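## Task

Undo the knot in the plastic bag's handles, then take exactly three pieces of fruit out and set them on open table surface; all other fruit must remain inside the bag.

## Robot and tools

Robot: two arms, left_arm and right_arm, each ending in a parallel gripper. The fingers point along the gripper's +z axis and close along its y axis. end_effector_position is the spot between the finger pads, roughly 1 cm short of the tips.

Frames: the scene frame has its origin at table height, midway between the two nominal bases, a few cm behind the near table edge. +x points out over the table, +z is up, and left_arm sits on the +y side (arm names do not match image left/right). The left base is near (+0.006, +0.333, +0.003) m and the right base near (+0.002, -0.323, +0.009) m, both almost level. Each arm reports its hand pose, velocities and targets in its own base frame. Fixed cameras and the table use the scene frame. Reported positions may be off by a few cm, more when the arm is stretched.

execute_actions(actions, cameras): actions is a list of actions. Each action is a table of up to 15 rows, one row per 1/30 s step; if fewer than 15 rows, the last row is repeated. Every row is a single flat list of 14 numbers, each in [-1, 1], covering both arms: left dx, dy, dz, rx, ry, rz, opening, then right dx, dy, dz, rx, ry, rz, opening. dx to rz are offsets, not poses: they are measured along that arm's base axes from its Hand target as it stood when the action began, and every row is counted from that same start, not from the row before. The next action starts from the new Hand target, so repeating an offset moves further. Scale: 1.0 equals 0.6 m for dx/dy/dz, or 180 degrees for the rotation vector rx/ry/rz (turning about the Hand target point). Opening is absolute: +1 fully open (0.093 m), -1 closed. Six zeros re-request the current Hand target; remember that a 0 opening is itself a command. cameras lists names, ["all"] or []; images come back only for an empty actions list or when asked.

move(target, speed, blend, opening_speed, grip_force, blocking, cameras): target is one 14-number row (same layout and scale as above) or a list of up to 15 such rows; every row is an offset from the Hand targets at the move's start, not from the previous row. Paths are straight, end together, take at least 0.5 s and are cut off at 10 s. speed is top path speed in m/s, 0.002 to 2.9 (default 0.25), one value or one per target; rotation limit is twice that in rad/s. blend, in metres, rounds corners of a list (0 = stop at each). opening_speed is how fast the opening changes per second on the -1..+1 scale, at least 0.2. grip_force is newtons per pad, 10 to 50, one number or one per arm, and it persists; this task caps pads at roughly 25 to 37 N. Lower force closes slower. blocking=false returns after about 0.5 s while the move continues. Moves do not avoid obstacles or the other arm. The result adds a move: line with the outcome (done, off_target, moving, held, fault) and limits such as paced (pose clipped) or held (steps withheld).

wait(seconds 0 to 10): lets time pass with arms holding. stop(): brakes a running move. zoom_image(camera, region): region [x0, y0, x1, y1] in pixels of that camera's newest image, at most 504 by 504. finished_scene(scene): scene number 1 or 2; ends the scene permanently, so only call it when the bag is untied and the right number of fruit rest on the table on their own.

Cameras: cam_high and cam_low on a fixed beam behind the arms, plus cam_left_wrist and cam_right_wrist, all 896x504. Calibration is approximate; fixed cameras may have shifted slightly.

Result lines: end_effector_position (m) and end_effector_quat_wxyz in the arm's base frame; Hand target, the last commanded pose after clipping, from which offsets count; Tool commands, the current command per tool; grip_measured, the gripper motor on the -1..+1 scale; Joint positions (six joints, then gripper gap in m); Joint torques (N m, including arm weight, noisy); Joint velocities, possibly shown as within noise; step readings for action calls. Pads meet near a reading of -0.94; each millimetre of object width adds about 0.0208. Gripping firmly on a rigid item needs a command about 0.24 below its width reading; soft or round fruit may need lower, but going far lower crushes. Keep sending the closing number to hold; to release, send well above the width reading.

Control quirks: orientation commands are clipped to within 40 degrees of the current one each step. Arms often stop short of the Hand target, sag at long reach, or tilt; check after each move and send the remaining gap as an offset. A blocked arm keeps pushing until commanded back. Joint ranges (rad): waist -2.618 to 3.054, shoulder 0 to 3.142, elbow 0 to 3.142, wrist pitch and yaw -1.571 to 1.571, wrist roll -2.094 to 2.094.

Avoid: any fruit or the bag leaving the table (fails the task); dropping or releasing moving items; fast impacts and hard presses; hitting the bar, plate (up to about 3 cm above the table) or low rail near the bases; letting the grippers, wrist cameras or fingers of the two arms touch or clamp each other; routing a gripper close to its own base; holding loads or stretched poses for long, since motors heat up (MOTOR HOT at 75 °C, folding fault at 90 °C, collapse at 100 °C). Thinking time lets the scene run.

Each tool is called after "Emit:" in YAML: its name, and indented under it one key for each argument.

## Session

Emit:
execute_actions:
  actions: []

Scene clock: 0.00 s.
left_arm: end_effector_position=(+0.3741, +0.0034, +0.1040) grip_measured=+1.000 end_effector_quat_wxyz=(+0.633, -0.038, +0.773, -0.015) | right_arm: end_effector_position=(+0.3710, +0.0100, +0.1145) grip_measured=+1.000 end_effector_quat_wxyz=(+0.645, -0.001, +0.764, -0.017)
Joint positions: left_arm=[-0.004 1.585 0.238 1.148 -0.03 -0.078 0.093] | right_arm=[0.069 1.545 0.227 1.149 0.092 -0.012 0.093]
Joint velocities: within noise
Joint torques (N m): no reading
Heat: left arm: 27 °C; right arm: 27 °C.
Hand target: left_arm +0.3746, +0.0021, +0.1044; +0.633, -0.036, +0.773, -0.016 | right_arm +0.3724, +0.0118, +0.1179; +0.649, -0.003, +0.761, -0.015
Tool commands: left_gripper/opening=+1.0 right_gripper/opening=+1.0

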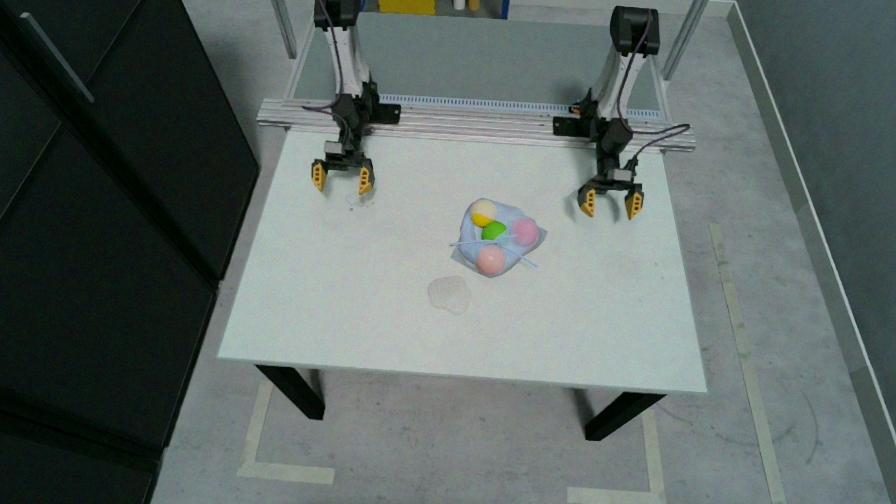

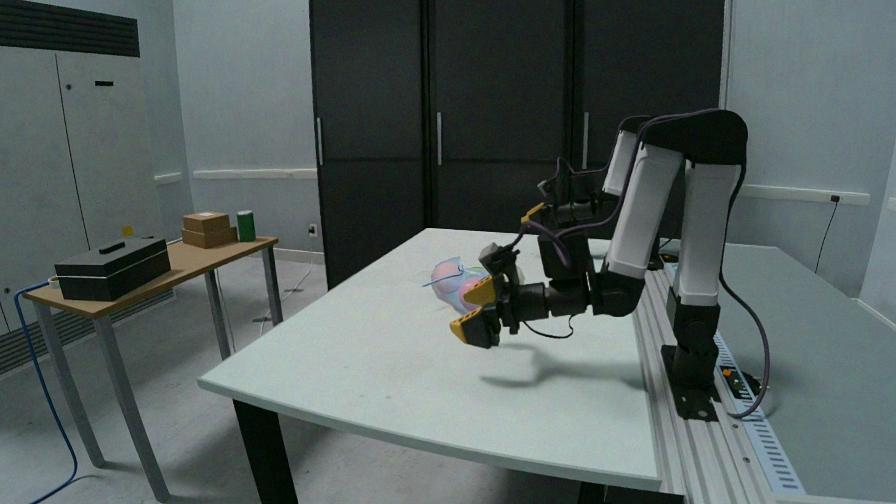

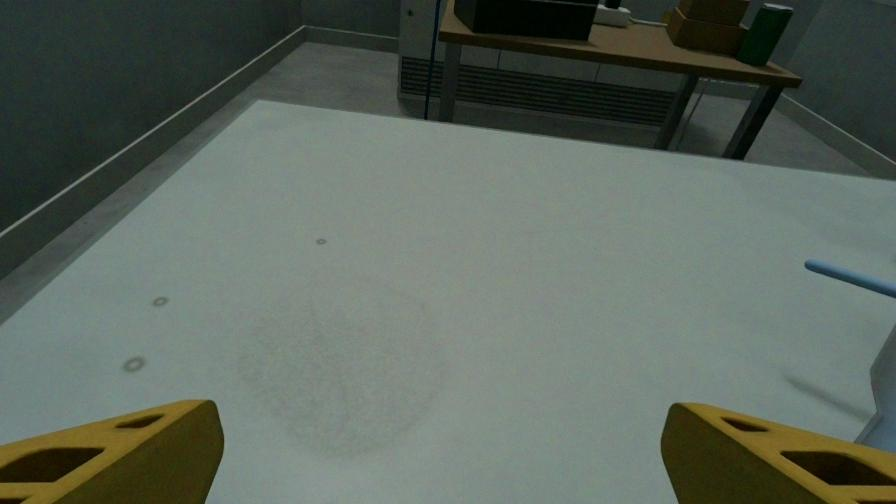

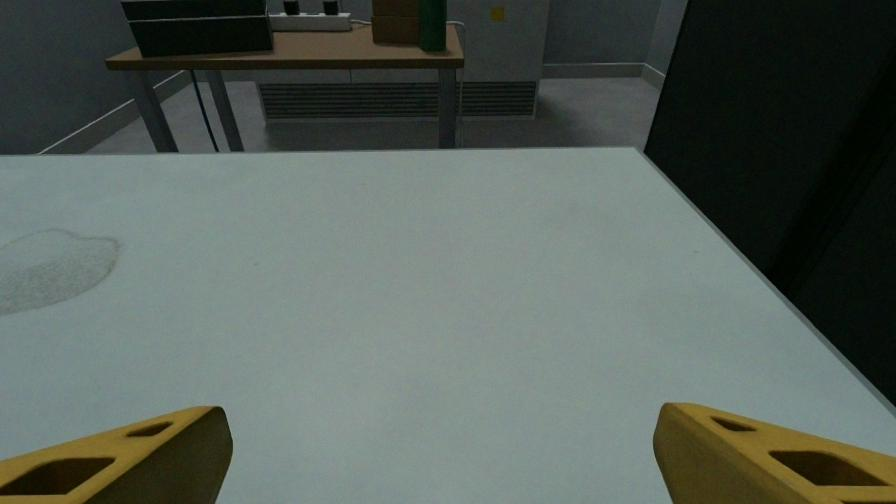

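Emit:
zoom_image:
  camera: "cam_high"
  region: [430, 180, 570, 290]

Emit:
zoom_image:
  camera: "cam_low"
  region: [400, 230, 560, 340]

Scaled by 3.600 from the camera's 896x504 image, which has a finer 1280x720 frame.

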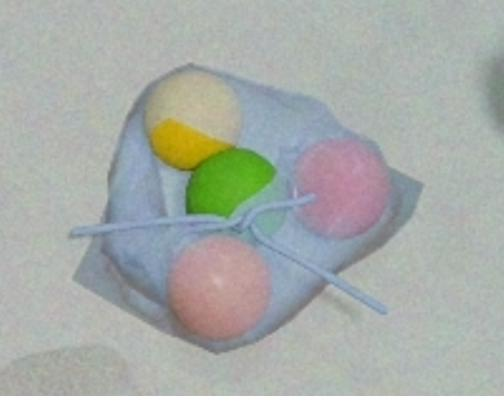

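Scaled by 3.150 from the camera's 896x504 image, which has a finer 1280x720 frame.

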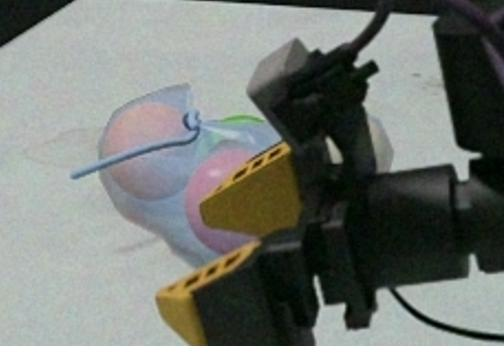

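Emit:
move:
  target: [0,0,0,0,0,0,1,0.033,0.58,0.3,0,0.333,0,1]
  cameras: ["cam_right_wrist","cam_low"]

Emit:
zoom_image:
  camera: "cam_right_wrist"
  region: [200, 0, 700, 500]

Scene clock: 5.37 s.
left_arm: end_effector_position=(+0.3741, +0.0034, +0.1040) grip_measured=+1.000 end_effector_quat_wxyz=(+0.633, -0.038, +0.773, -0.015) | right_arm: end_effector_position=(+0.3926, +0.3525, +0.3081) grip_measured=+1.000 end_effector_quat_wxyz=(+0.353, -0.033, +0.929, +0.111)
Joint positions: left_arm=[-0.004 1.585 0.238 1.148 -0.03 -0.078 0.093] | right_arm=[0.836 2.304 2.845 -1.419 0.332 0.643 0.093]
Joint torques (N m): left_arm=[0.06 -5.3 4.64 2.2 0.04 0.02] | right_arm=[0.14 -7.71 7.31 1.35 0.12 0.11]
Heat: left arm: 27 °C; right arm: 27 °C.
Hand target: left_arm +0.3746, +0.0021, +0.1044; +0.633, -0.036, +0.773, -0.016 | right_arm +0.3922, +0.3598, +0.2979; +0.182, -0.010, +0.983, -0.011
Off the commanded pose: left_arm 0.001 m, 0 deg | right_arm 0.012 m, 25 deg.
elbow stopped short (right arm): the move would have taken joint 3 (elbow) straighter than the controller allows.
move: off_target (right_arm)
camera_calibration:
cam_right_wrist: T_world_to_cam=[[0.135143, -0.979511, -0.14931, 0.333828], [-0.955155, -0.0887201, -0.282503, 0.532859], [0.263468, 0.180793, -0.947575, 0.214273], [0, 0, 0, 1]] pos_world=[0.407394, 0.335524, 0.403418]
Images, in order (width x height): cam_low 896x504, cam_right_wrist 896x504.

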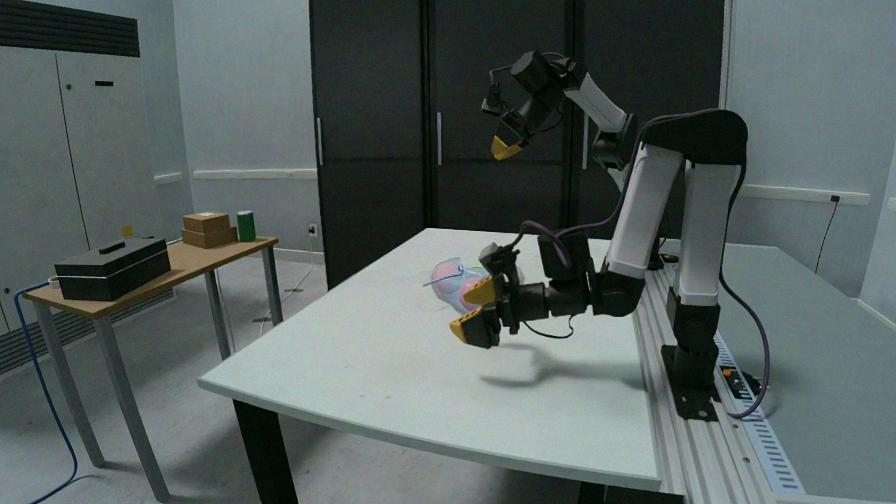

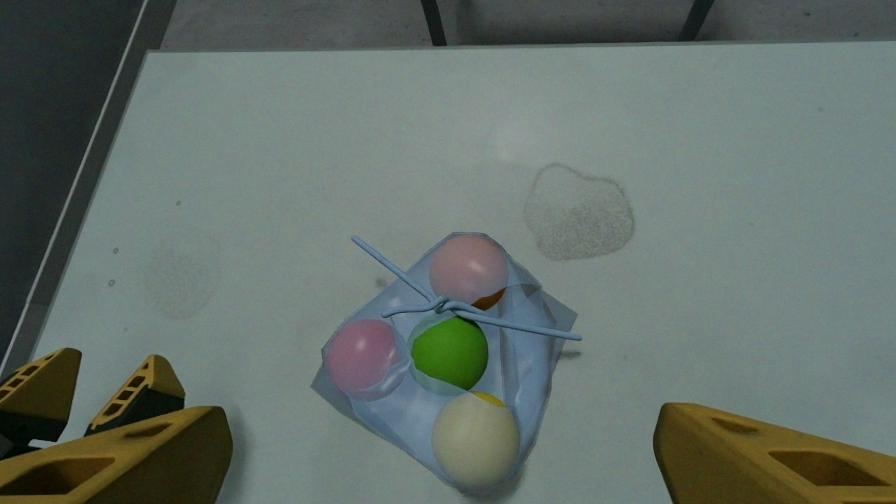

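Scaled by 1.008 from the camera's 896x504 image, which has a finer 1280x720 frame.

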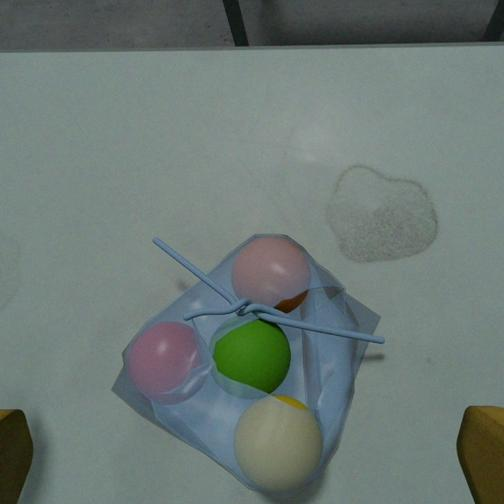

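Emit:
zoom_image:
  camera: "cam_right_wrist"
  region: [340, 220, 600, 370]

Scaled by 1.938 from the camera's 896x504 image, which has a finer 1280x720 frame.

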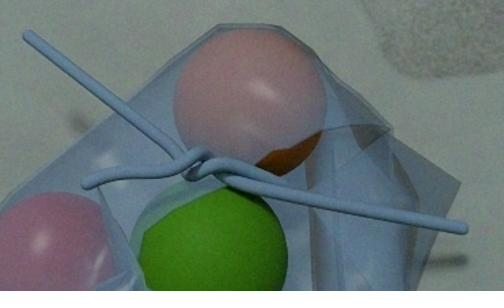

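Emit:
move:
  target: [0,0,0,0,0,0,1,0.0,0,-0.2,0,0,0,1]
  cameras: ["cam_right_wrist","cam_high"]

Emit:
zoom_image:
  camera: "cam_right_wrist"
  region: [280, 50, 580, 250]

Scene clock: 8.03 s.
left_arm: end_effector_position=(+0.3741, +0.0034, +0.1040) grip_measured=+1.000 end_effector_quat_wxyz=(+0.633, -0.038, +0.773, -0.015) | right_arm: end_effector_position=(+0.3928, +0.3568, +0.1846) grip_measured=+1.000 end_effector_quat_wxyz=(+0.228, -0.018, +0.973, +0.020)
Joint positions: left_arm=[-0.004 1.585 0.238 1.148 -0.03 -0.078 0.093] | right_arm=[0.831 2.515 2.845 -1.544 0.3 0.739 0.093]
Joint torques (N m): left_arm=[0.02 -5.29 4.66 2.21 0.05 0.01] | right_arm=[-0.17 -9.55 7.51 0.85 0.21 0.17]
Heat: left arm: 27 °C; right arm: 28 °C.
Hand target: left_arm +0.3746, +0.0021, +0.1044; +0.633, -0.036, +0.773, -0.016 | right_arm +0.3922, +0.3599, +0.1779; +0.182, -0.010, +0.983, -0.011
Off the commanded pose: left_arm 0.001 m, 0 deg | right_arm 0.007 m, 7 deg.
elbow stopped short (right arm): the move would have taken joint 3 (elbow) straighter than the controller allows.
move: off_target (right_arm)
camera_calibration:
cam_right_wrist: T_world_to_cam=[[0.0484844, -0.99882, 0.00278553, 0.332513], [-0.998731, -0.0485177, -0.0135137, 0.451663], [0.0136329, -0.00212679, -0.999905, 0.269461], [0, 0, 0, 1]] pos_world=[0.431295, 0.354608, 0.274612]
Images, in order (width x height): cam_high 896x504, cam_right_wrist 896x504.

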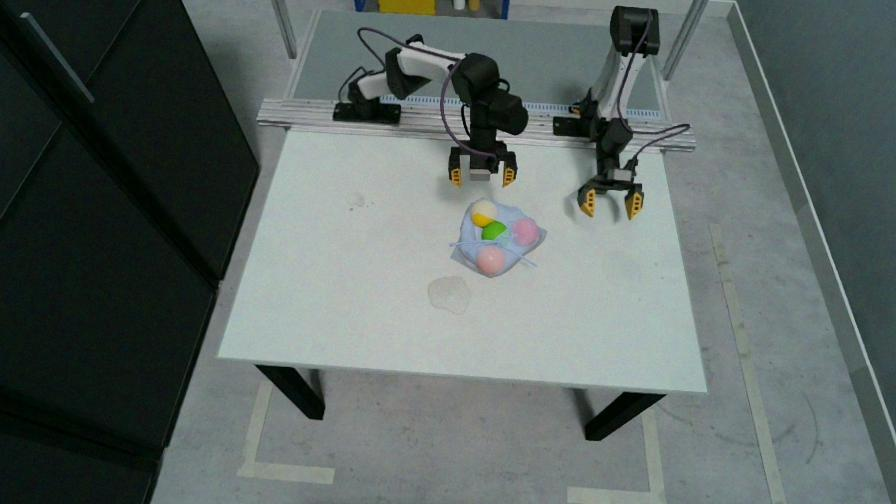

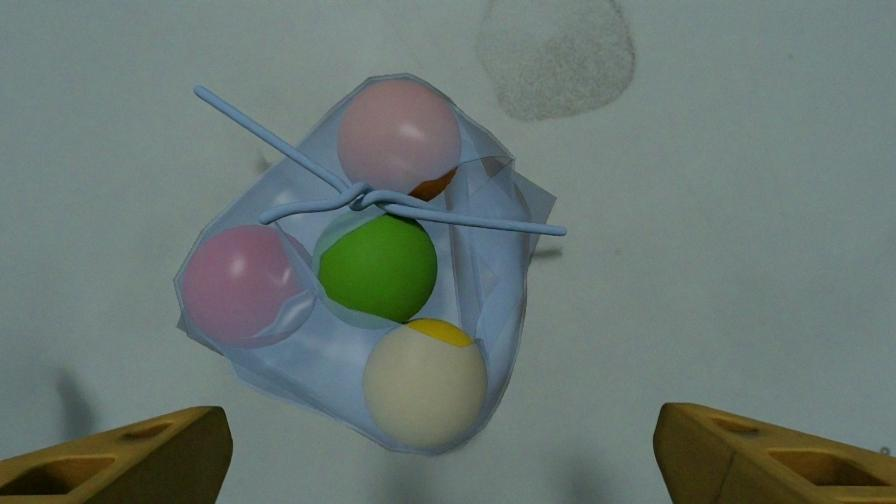

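Scaled by 1.680 from the camera's 896x504 image, which has a finer 1280x720 frame.

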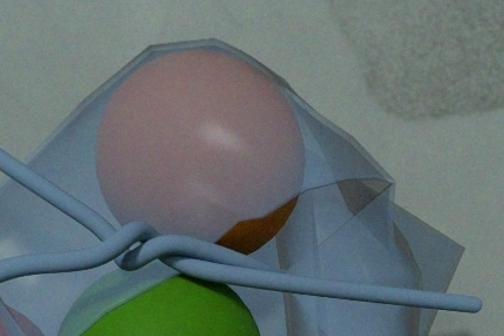

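Emit:
zoom_image:
  camera: "cam_right_wrist"
  region: [240, 150, 480, 270]

Emit:
zoom_image:
  camera: "cam_right_wrist"
  region: [330, 165, 410, 225]

Scaled by 2.100 from the camera's 896x504 image, which has a finer 1280x720 frame.

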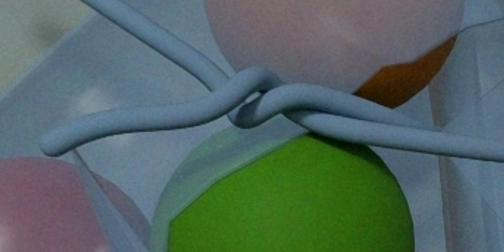

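Scaled by 6.300 from the camera's 896x504 image, which has a finer 1280x720 frame.

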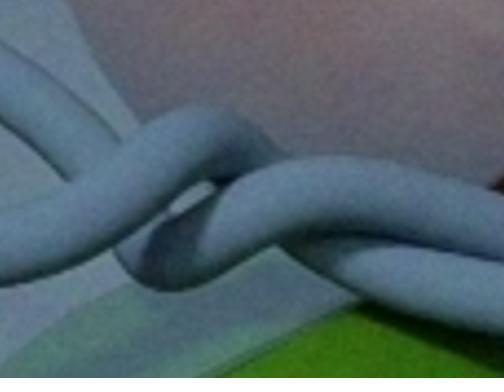

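Emit:
move:
  target: [0,0,0,0,0,0,1,0.0,-0.4,0.1,0,0,0,1]

Emit:
move:
  target: [0.125,-0.38,0.18,0.35,0.333,-0.437,0.2,0.0,-0.2,0,0,0,0,1]
  cameras: ["all"]

Scene clock: 14.70 s.
left_arm: end_effector_position=(+0.3741, +0.0034, +0.1040) grip_measured=+1.000 end_effector_quat_wxyz=(+0.633, -0.038, +0.773, -0.015) | right_arm: end_effector_position=(+0.3990, +0.1160, +0.2297) grip_measured=+1.000 end_effector_quat_wxyz=(+0.175, -0.001, +0.984, -0.022)
Joint positions: left_arm=[-0.004 1.585 0.238 1.148 -0.03 -0.078 0.093] | right_arm=[0.347 1.9 2.043 -1.394 0.157 0.318 0.093]
Joint torques (N m): left_arm=[-0.01 -5.26 4.66 2.2 0.04 0.02] | right_arm=[0.42 -10.62 5.14 0.92 0.06 -0.04]
Heat: left arm: 28 °C; right arm: 28 °C.
Hand target: left_arm +0.3746, +0.0021, +0.1044; +0.633, -0.036, +0.773, -0.016 | right_arm +0.3922, +0.1198, +0.2379; +0.182, -0.010, +0.983, -0.011
Off the commanded pose: left_arm 0.001 m, 0 deg | right_arm 0.011 m, 2 deg.
move: off_target (right_arm)

Scene clock: 19.57 s.
left_arm: end_effector_position=(+0.4507, -0.2216, +0.2193) grip_measured=+0.202 end_effector_quat_wxyz=(+0.181, +0.685, +0.703, +0.052) | right_arm: end_effector_position=(+0.3944, -0.0028, +0.2262) grip_measured=+1.000 end_effector_quat_wxyz=(+0.161, -0.005, +0.987, -0.018)
Joint positions: left_arm=[-0.452 2.343 2.7 -1.549 0.015 1.09 0.055] | right_arm=[0.009 1.801 1.907 -1.354 0.037 -0.007 0.093]
Joint torques (N m): left_arm=[-0.8 -10.26 7.51 0.99 -0.05 0.11] | right_arm=[-0.14 -10.45 5.24 1.09 -0.01 -0.01]
Heat: left arm: 29 °C; right arm: 30 °C.
Hand target: left_arm +0.4495, -0.2261, +0.2125; -0.001, +0.707, +0.707, +0.000 | right_arm +0.3922, -0.0002, +0.2379; +0.182, -0.010, +0.983, -0.011
Off the commanded pose: left_arm 0.008 m, 22 deg | right_arm 0.012 m, 3 deg.
joint sent to its limit (left arm) — joint 4 (wrist pitch), lower limit. The joint targets are off in orientation, not in position.
move: off_target (left_arm, right_arm)
camera_calibration:
cam_left_wrist: T_world_to_cam=[[-0.948471, -0.0781139, -0.307086, 0.476441], [-0.145612, 0.968195, 0.20346, 0.27498], [0.281426, 0.237691, -0.929679, 0.214748], [0, 0, 0, 1]] pos_world=[0.431495, -0.280062, 0.290007]
cam_right_wrist: T_world_to_cam=[[0.0121854, -0.997446, 0.0703789, -0.0279572], [-0.992092, -0.00326709, 0.125468, 0.4025], [-0.124918, -0.0713513, -0.989598, 0.362433], [0, 0, 0, 1]] pos_world=[0.444932, -0.000710733, 0.31013]

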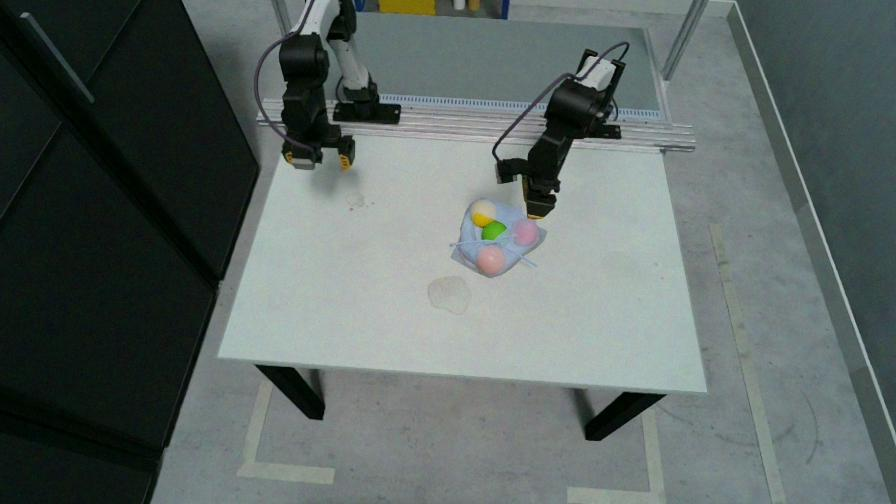

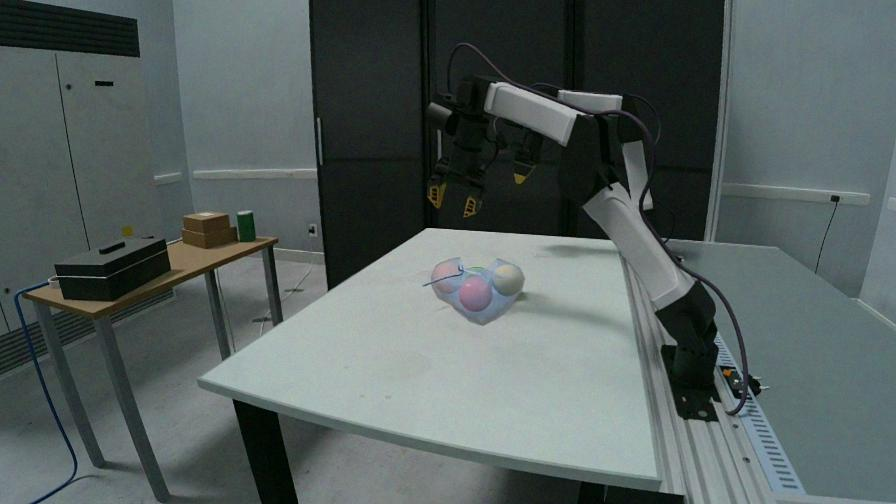

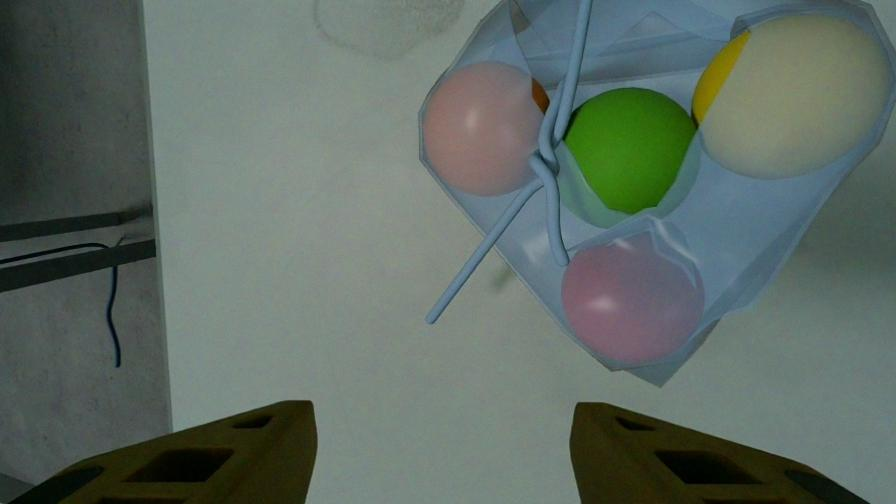

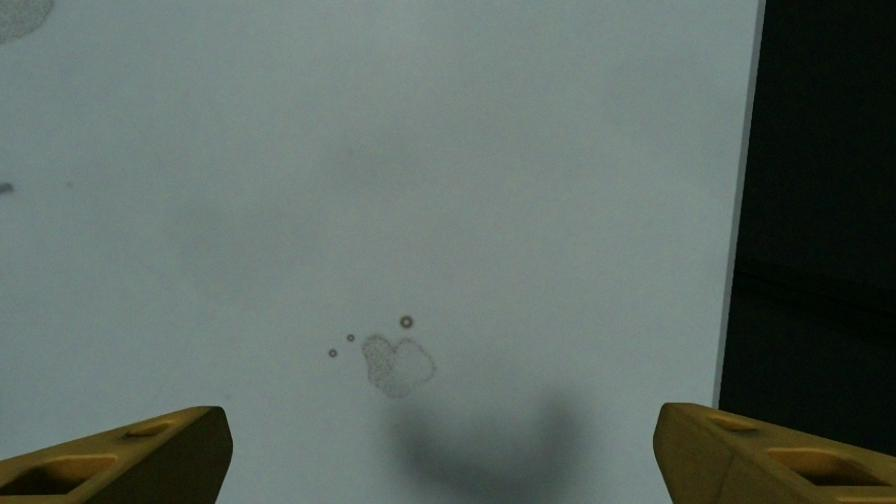

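Emit:
move:
  target: [0,-0.02,-0.13,0,0,0.1,-0.3,0,0,0,0,0,0,1]
  cameras: ["cam_left_wrist","cam_low"]

Emit:
zoom_image:
  camera: "cam_low"
  region: [400, 170, 560, 340]

Scene clock: 22.30 s.
left_arm: end_effector_position=(+0.4563, -0.2326, +0.1471) grip_measured=-0.298 end_effector_quat_wxyz=(+0.112, +0.584, +0.804, +0.022) | right_arm: end_effector_position=(+0.3944, -0.0028, +0.2262) grip_measured=+1.000 end_effector_quat_wxyz=(+0.161, -0.005, +0.987, -0.018)
Joint positions: left_arm=[-0.474 2.49 2.7 -1.551 -0.008 0.784 0.031] | right_arm=[0.009 1.801 1.907 -1.354 0.037 -0.007 0.093]
Joint torques (N m): left_arm=[-0.9 -11.64 5.33 0.74 0.12 -0.1] | right_arm=[-0.14 -10.41 5.24 1.09 -0.03 -0.03]
Heat: left arm: 29 °C; right arm: 30 °C.
Hand target: left_arm +0.4496, -0.2381, +0.1345; -0.001, +0.588, +0.809, +0.000 | right_arm +0.3922, -0.0002, +0.2379; +0.182, -0.010, +0.983, -0.011
Off the commanded pose: left_arm 0.015 m, 13 deg | right_arm 0.012 m, 3 deg.
joint sent to its limit (left arm) — joint 4 (wrist pitch), lower limit. The joint targets are off in orientation, not in position.
move: off_target (left_arm, right_arm)
camera_calibration:
cam_left_wrist: T_world_to_cam=[[-0.928181, -0.339711, -0.15191, 0.365699], [-0.368603, 0.895358, 0.249933, 0.379127], [0.0511087, 0.287977, -0.956273, 0.269345], [0, 0, 0, 1]] pos_world=[0.465416, -0.292788, 0.218364]
Images, in order (width x height): cam_low 896x504, cam_left_wrist 896x504.

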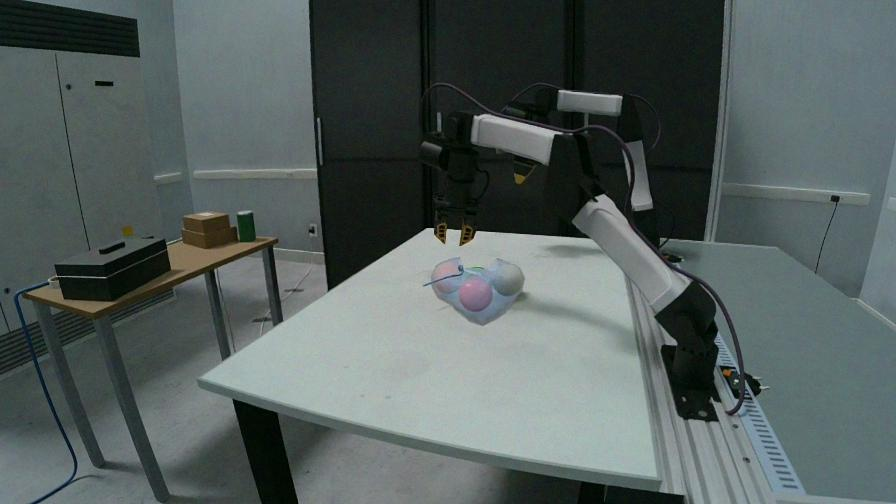

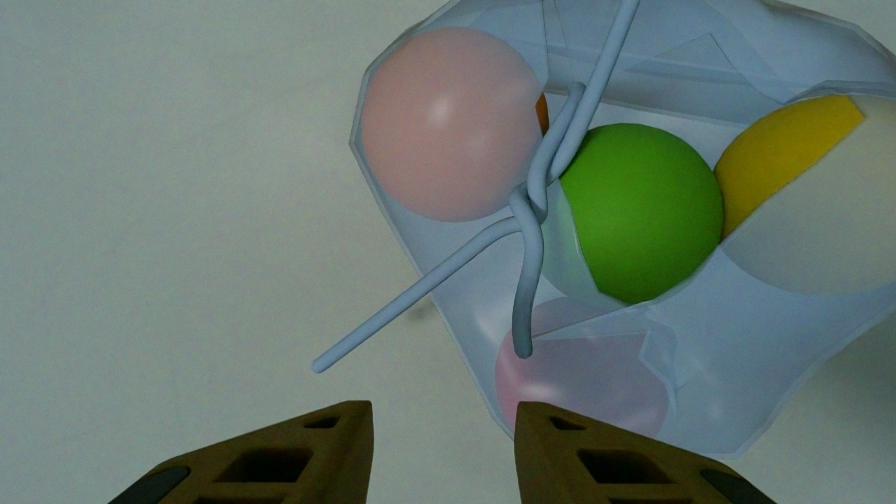

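Scaled by 2.965 from the camera's 896x504 image, which has a finer 1280x720 frame.

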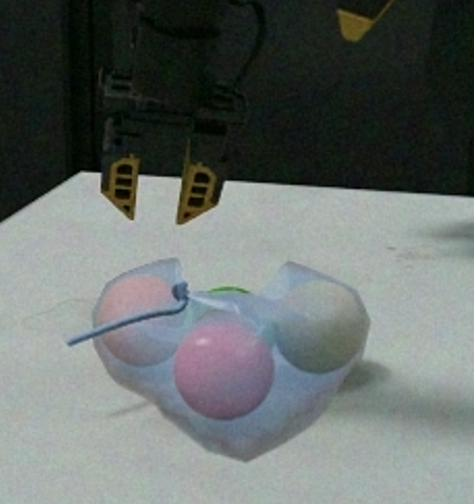

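Emit:
move:
  target: [-0.021,-0.006,-0.1,0,0,0,-0.3,0,0,0,0,0,0,1]
  cameras: ["cam_left_wrist","cam_low"]
  speed: 0.15

Emit:
zoom_image:
  camera: "cam_low"
  region: [400, 170, 560, 340]

Scene clock: 24.43 s.
left_arm: end_effector_position=(+0.4464, -0.2366, +0.0884) grip_measured=-0.298 end_effector_quat_wxyz=(+0.042, +0.586, +0.809, +0.010) | right_arm: end_effector_position=(+0.3944, -0.0028, +0.2262) grip_measured=+1.000 end_effector_quat_wxyz=(+0.161, -0.005, +0.987, -0.018)
Joint positions: left_arm=[-0.49 2.583 2.651 -1.552 -0.008 0.765 0.031] | right_arm=[0.009 1.801 1.907 -1.354 0.037 -0.007 0.093]
Joint torques (N m): left_arm=[-0.99 -12.1 4.88 0.45 0.15 -0.11] | right_arm=[-0.16 -10.43 5.33 1.1 -0.03 -0.04]
Heat: left arm: 29 °C; right arm: 31 °C.
Hand target: left_arm +0.4370, -0.2416, +0.0745; -0.001, +0.588, +0.809, +0.000 | right_arm +0.3922, -0.0002, +0.2379; +0.182, -0.010, +0.983, -0.011
Off the commanded pose: left_arm 0.017 m, 5 deg | right_arm 0.012 m, 3 deg.
joint sent to its limit (left arm) — joint 4 (wrist pitch), lower limit. The joint targets still meet the commanded pose.
move: off_target (left_arm, right_arm)
camera_calibration:
cam_left_wrist: T_world_to_cam=[[-0.940393, -0.335786, -0.0539259, 0.343974], [-0.332663, 0.875268, 0.351057, 0.363963], [-0.0706804, 0.348071, -0.9348, 0.281521], [0, 0, 0, 1]] pos_world=[0.464446, -0.301053, 0.153943]
Images, in order (width x height): cam_low 896x504, cam_left_wrist 896x504.

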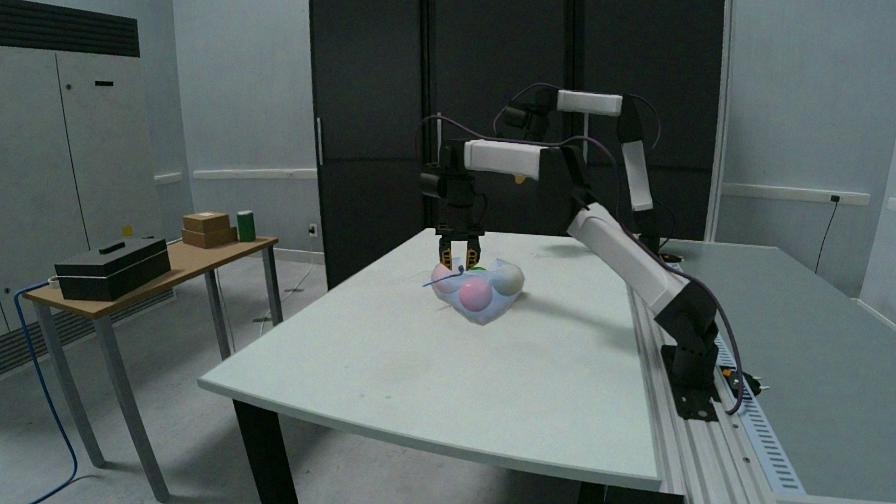

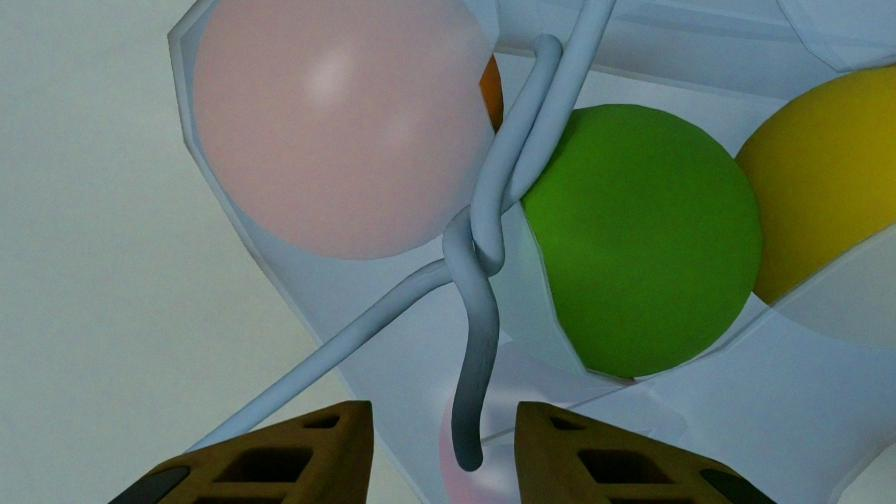

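Scaled by 2.965 from the camera's 896x504 image, which has a finer 1280x720 frame.

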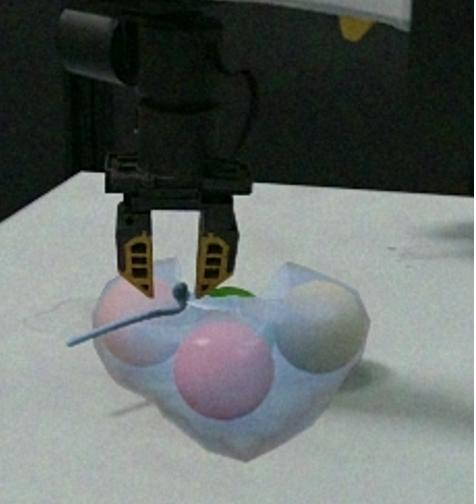

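Emit:
move:
  target: [-0.012,0,-0.045,0,0,0,-0.3,0,0,0,0,0,0,1]
  speed: 0.1

Emit:
move:
  target: [0,0,0,0,0,0,-1,0,0,0,0,0,0,1]
  cameras: ["cam_left_wrist","cam_low"]

Emit:
zoom_image:
  camera: "cam_low"
  region: [400, 170, 560, 340]

Scene clock: 26.47 s.
left_arm: end_effector_position=(+0.4332, -0.2311, +0.0552) grip_measured=-0.298 end_effector_quat_wxyz=(-0.003, +0.586, +0.810, +0.004) | right_arm: end_effector_position=(+0.3944, -0.0028, +0.2262) grip_measured=+1.000 end_effector_quat_wxyz=(+0.161, -0.005, +0.987, -0.018)
Joint positions: left_arm=[-0.493 2.583 2.519 -1.512 -0.008 0.759 0.031] | right_arm=[0.009 1.801 1.907 -1.354 0.037 -0.007 0.093]
Joint torques (N m): left_arm=[-1.29 -13.75 3.45 0.73 0.14 -0.14] | right_arm=[-0.18 -10.43 5.37 1.08 -0.01 -0.05]
Heat: left arm: 30 °C; right arm: 31 °C.
Hand target: left_arm +0.4298, -0.2416, +0.0475; -0.001, +0.588, +0.809, +0.000 | right_arm +0.3922, -0.0002, +0.2379; +0.182, -0.010, +0.983, -0.011
Off the commanded pose: left_arm 0.013 m, 1 deg | right_arm 0.012 m, 3 deg.
move: off_target (left_arm, right_arm)

Scene clock: 26.97 s.
left_arm: end_effector_position=(+0.4336, -0.2333, +0.0531) grip_measured=-0.945 end_effector_quat_wxyz=(-0.001, +0.586, +0.810, +0.004) | right_arm: end_effector_position=(+0.3944, -0.0028, +0.2262) grip_measured=+1.000 end_effector_quat_wxyz=(+0.161, -0.005, +0.987, -0.018)
Joint positions: left_arm=[-0.496 2.583 2.511 -1.499 -0.008 0.757 0] | right_arm=[0.009 1.801 1.907 -1.354 0.037 -0.007 0.093]
Joint torques (N m): left_arm=[-1.06 -13.81 4.1 0.61 0.17 -0.11] | right_arm=[-0.14 -10.41 5.37 1.09 0 -0.05]
Heat: left arm: 30 °C; right arm: 31 °C.
Hand target: left_arm +0.4297, -0.2415, +0.0475; -0.001, +0.588, +0.809, +0.000 | right_arm +0.3922, -0.0002, +0.2379; +0.182, -0.010, +0.983, -0.011
Off the commanded pose: left_arm 0.011 m, 1 deg | right_arm 0.012 m, 3 deg.
move: off_target (left_arm, right_arm)
camera_calibration:
cam_left_wrist: T_world_to_cam=[[-0.941769, -0.336223, 0.00501787, 0.328557], [-0.304574, 0.859253, 0.410997, 0.350167], [-0.142498, 0.385536, -0.911623, 0.285099], [0, 0, 0, 1]] pos_world=[0.456703, -0.30033, 0.114336]
Images, in order (width x height): cam_low 896x504, cam_left_wrist 896x504.

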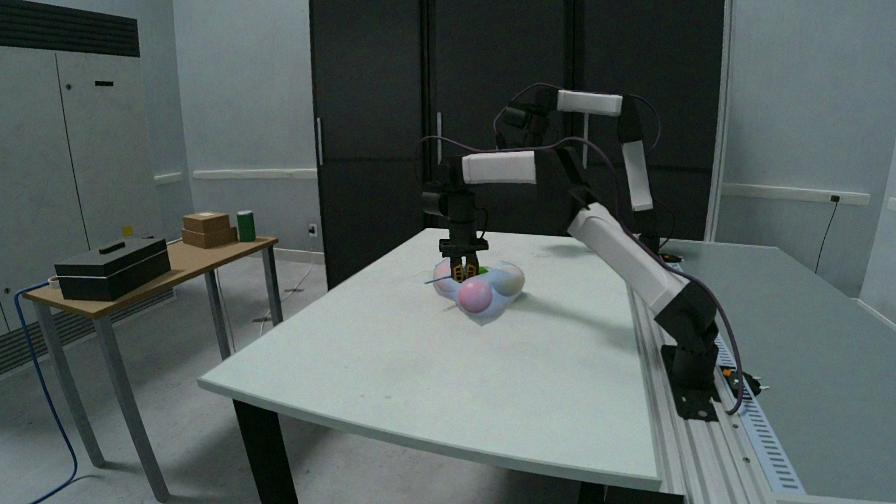

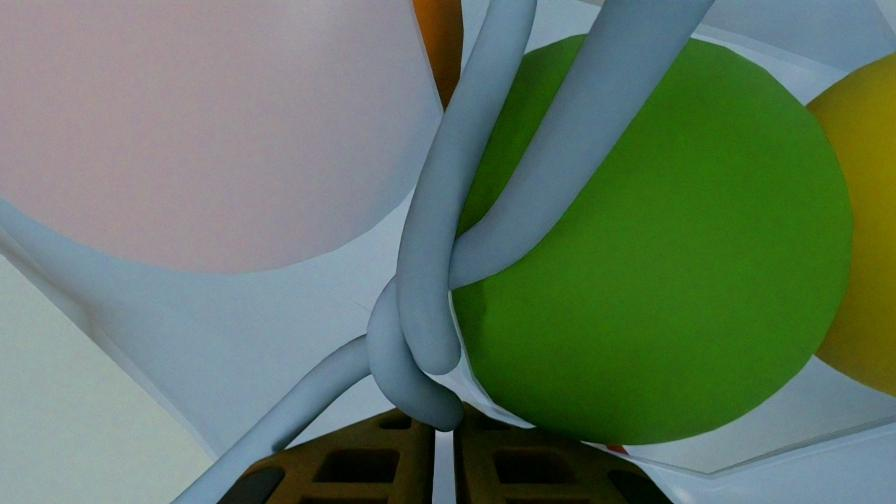

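Scaled by 2.965 from the camera's 896x504 image, which has a finer 1280x720 frame.

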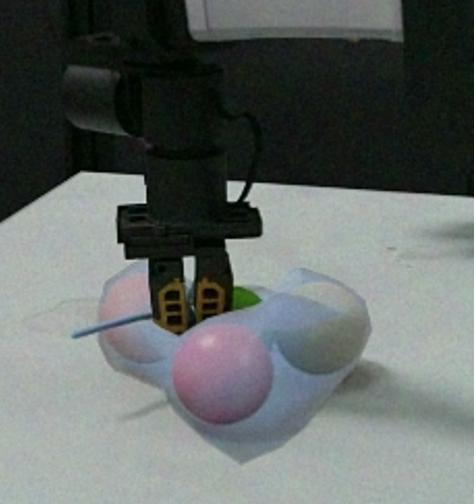

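Emit:
move:
  target: [0,0.07,0.05,0,0,0,-1,0,0,0,0,0,0,1]
  speed: 0.08
  cameras: ["cam_left_wrist","cam_low","cam_high"]

Emit:
zoom_image:
  camera: "cam_low"
  region: [400, 170, 560, 340]

Scene clock: 28.80 s.
left_arm: end_effector_position=(+0.4342, -0.1991, +0.0637) grip_measured=-0.945 end_effector_quat_wxyz=(-0.008, +0.582, +0.813, +0.001) | right_arm: end_effector_position=(+0.3944, -0.0028, +0.2262) grip_measured=+1.000 end_effector_quat_wxyz=(+0.161, -0.005, +0.987, -0.018)
Joint positions: left_arm=[-0.432 2.501 2.399 -1.485 -0.005 0.809 0] | right_arm=[0.009 1.801 1.907 -1.354 0.037 -0.007 0.093]
Joint torques (N m): left_arm=[-0.05 -16.42 4.52 0.3 0.13 0.14] | right_arm=[-0.28 -10.48 5.37 1.09 -0.02 -0.02]
Heat: left arm: 31 °C; right arm: 32 °C.
Hand target: left_arm +0.4298, -0.1997, +0.0775; -0.001, +0.588, +0.809, +0.000 | right_arm +0.3922, -0.0002, +0.2379; +0.182, -0.010, +0.983, -0.011
Off the commanded pose: left_arm 0.014 m, 1 deg | right_arm 0.012 m, 3 deg.
move: off_target (left_arm, right_arm)
camera_calibration:
cam_left_wrist: T_world_to_cam=[[-0.937422, -0.347744, 0.0177482, 0.335553], [-0.30881, 0.853852, 0.419015, 0.316749], [-0.160864, 0.387313, -0.907806, 0.289834], [0, 0, 0, 1]] pos_world=[0.458994, -0.266026, 0.124435]
Images, in order (width x height): cam_high 896x504, cam_low 896x504, cam_left_wrist 896x504.

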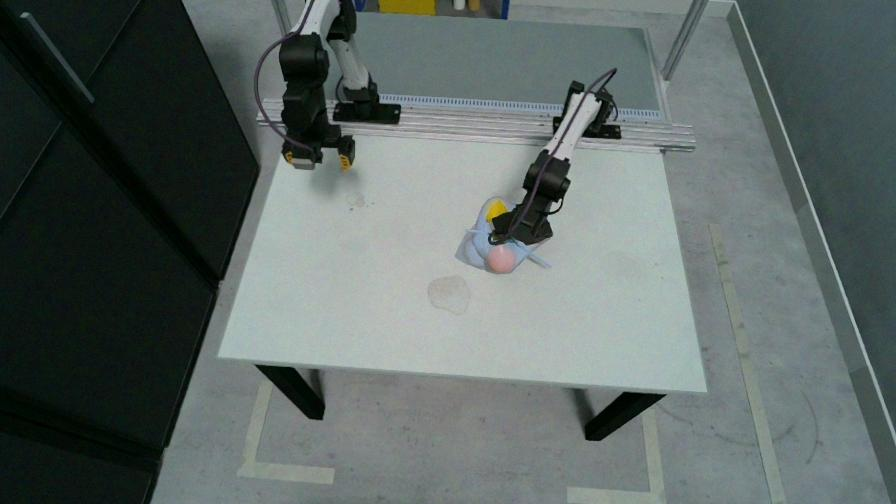

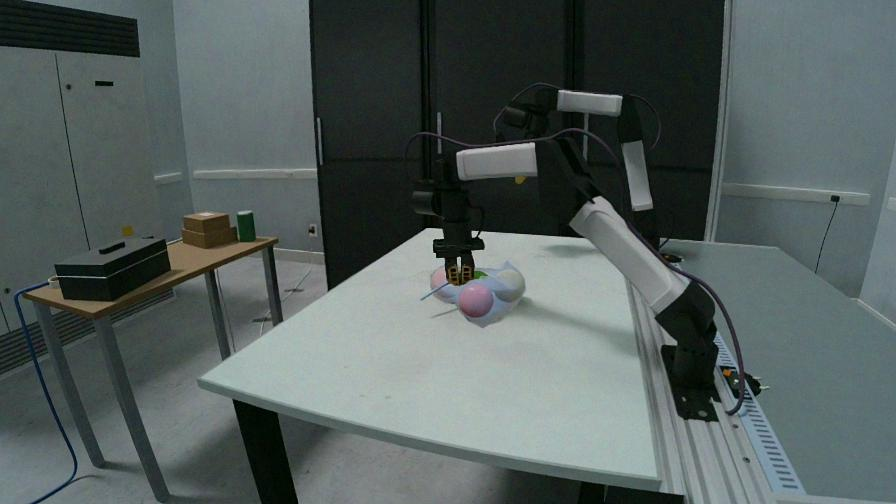

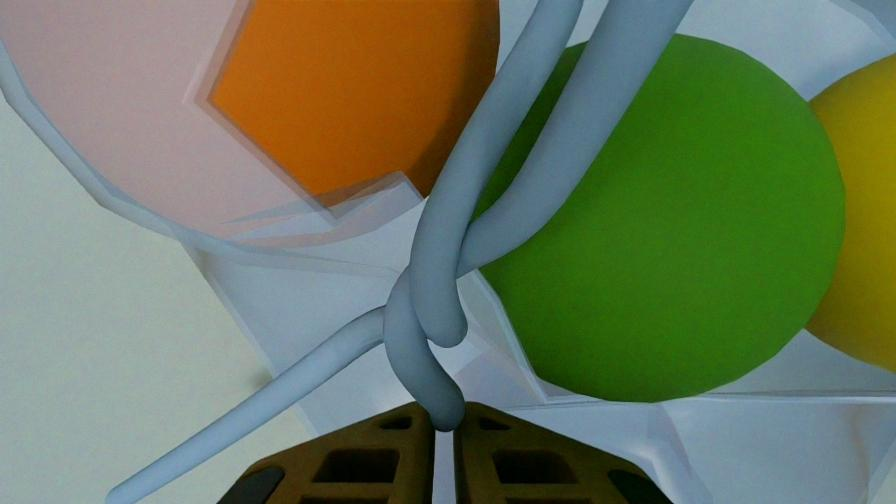

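Scaled by 2.965 from the camera's 896x504 image, which has a finer 1280x720 frame.

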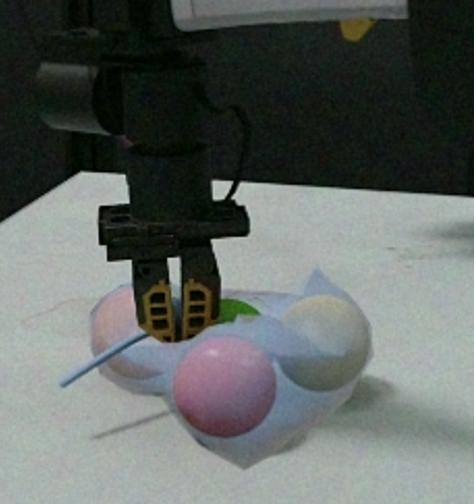

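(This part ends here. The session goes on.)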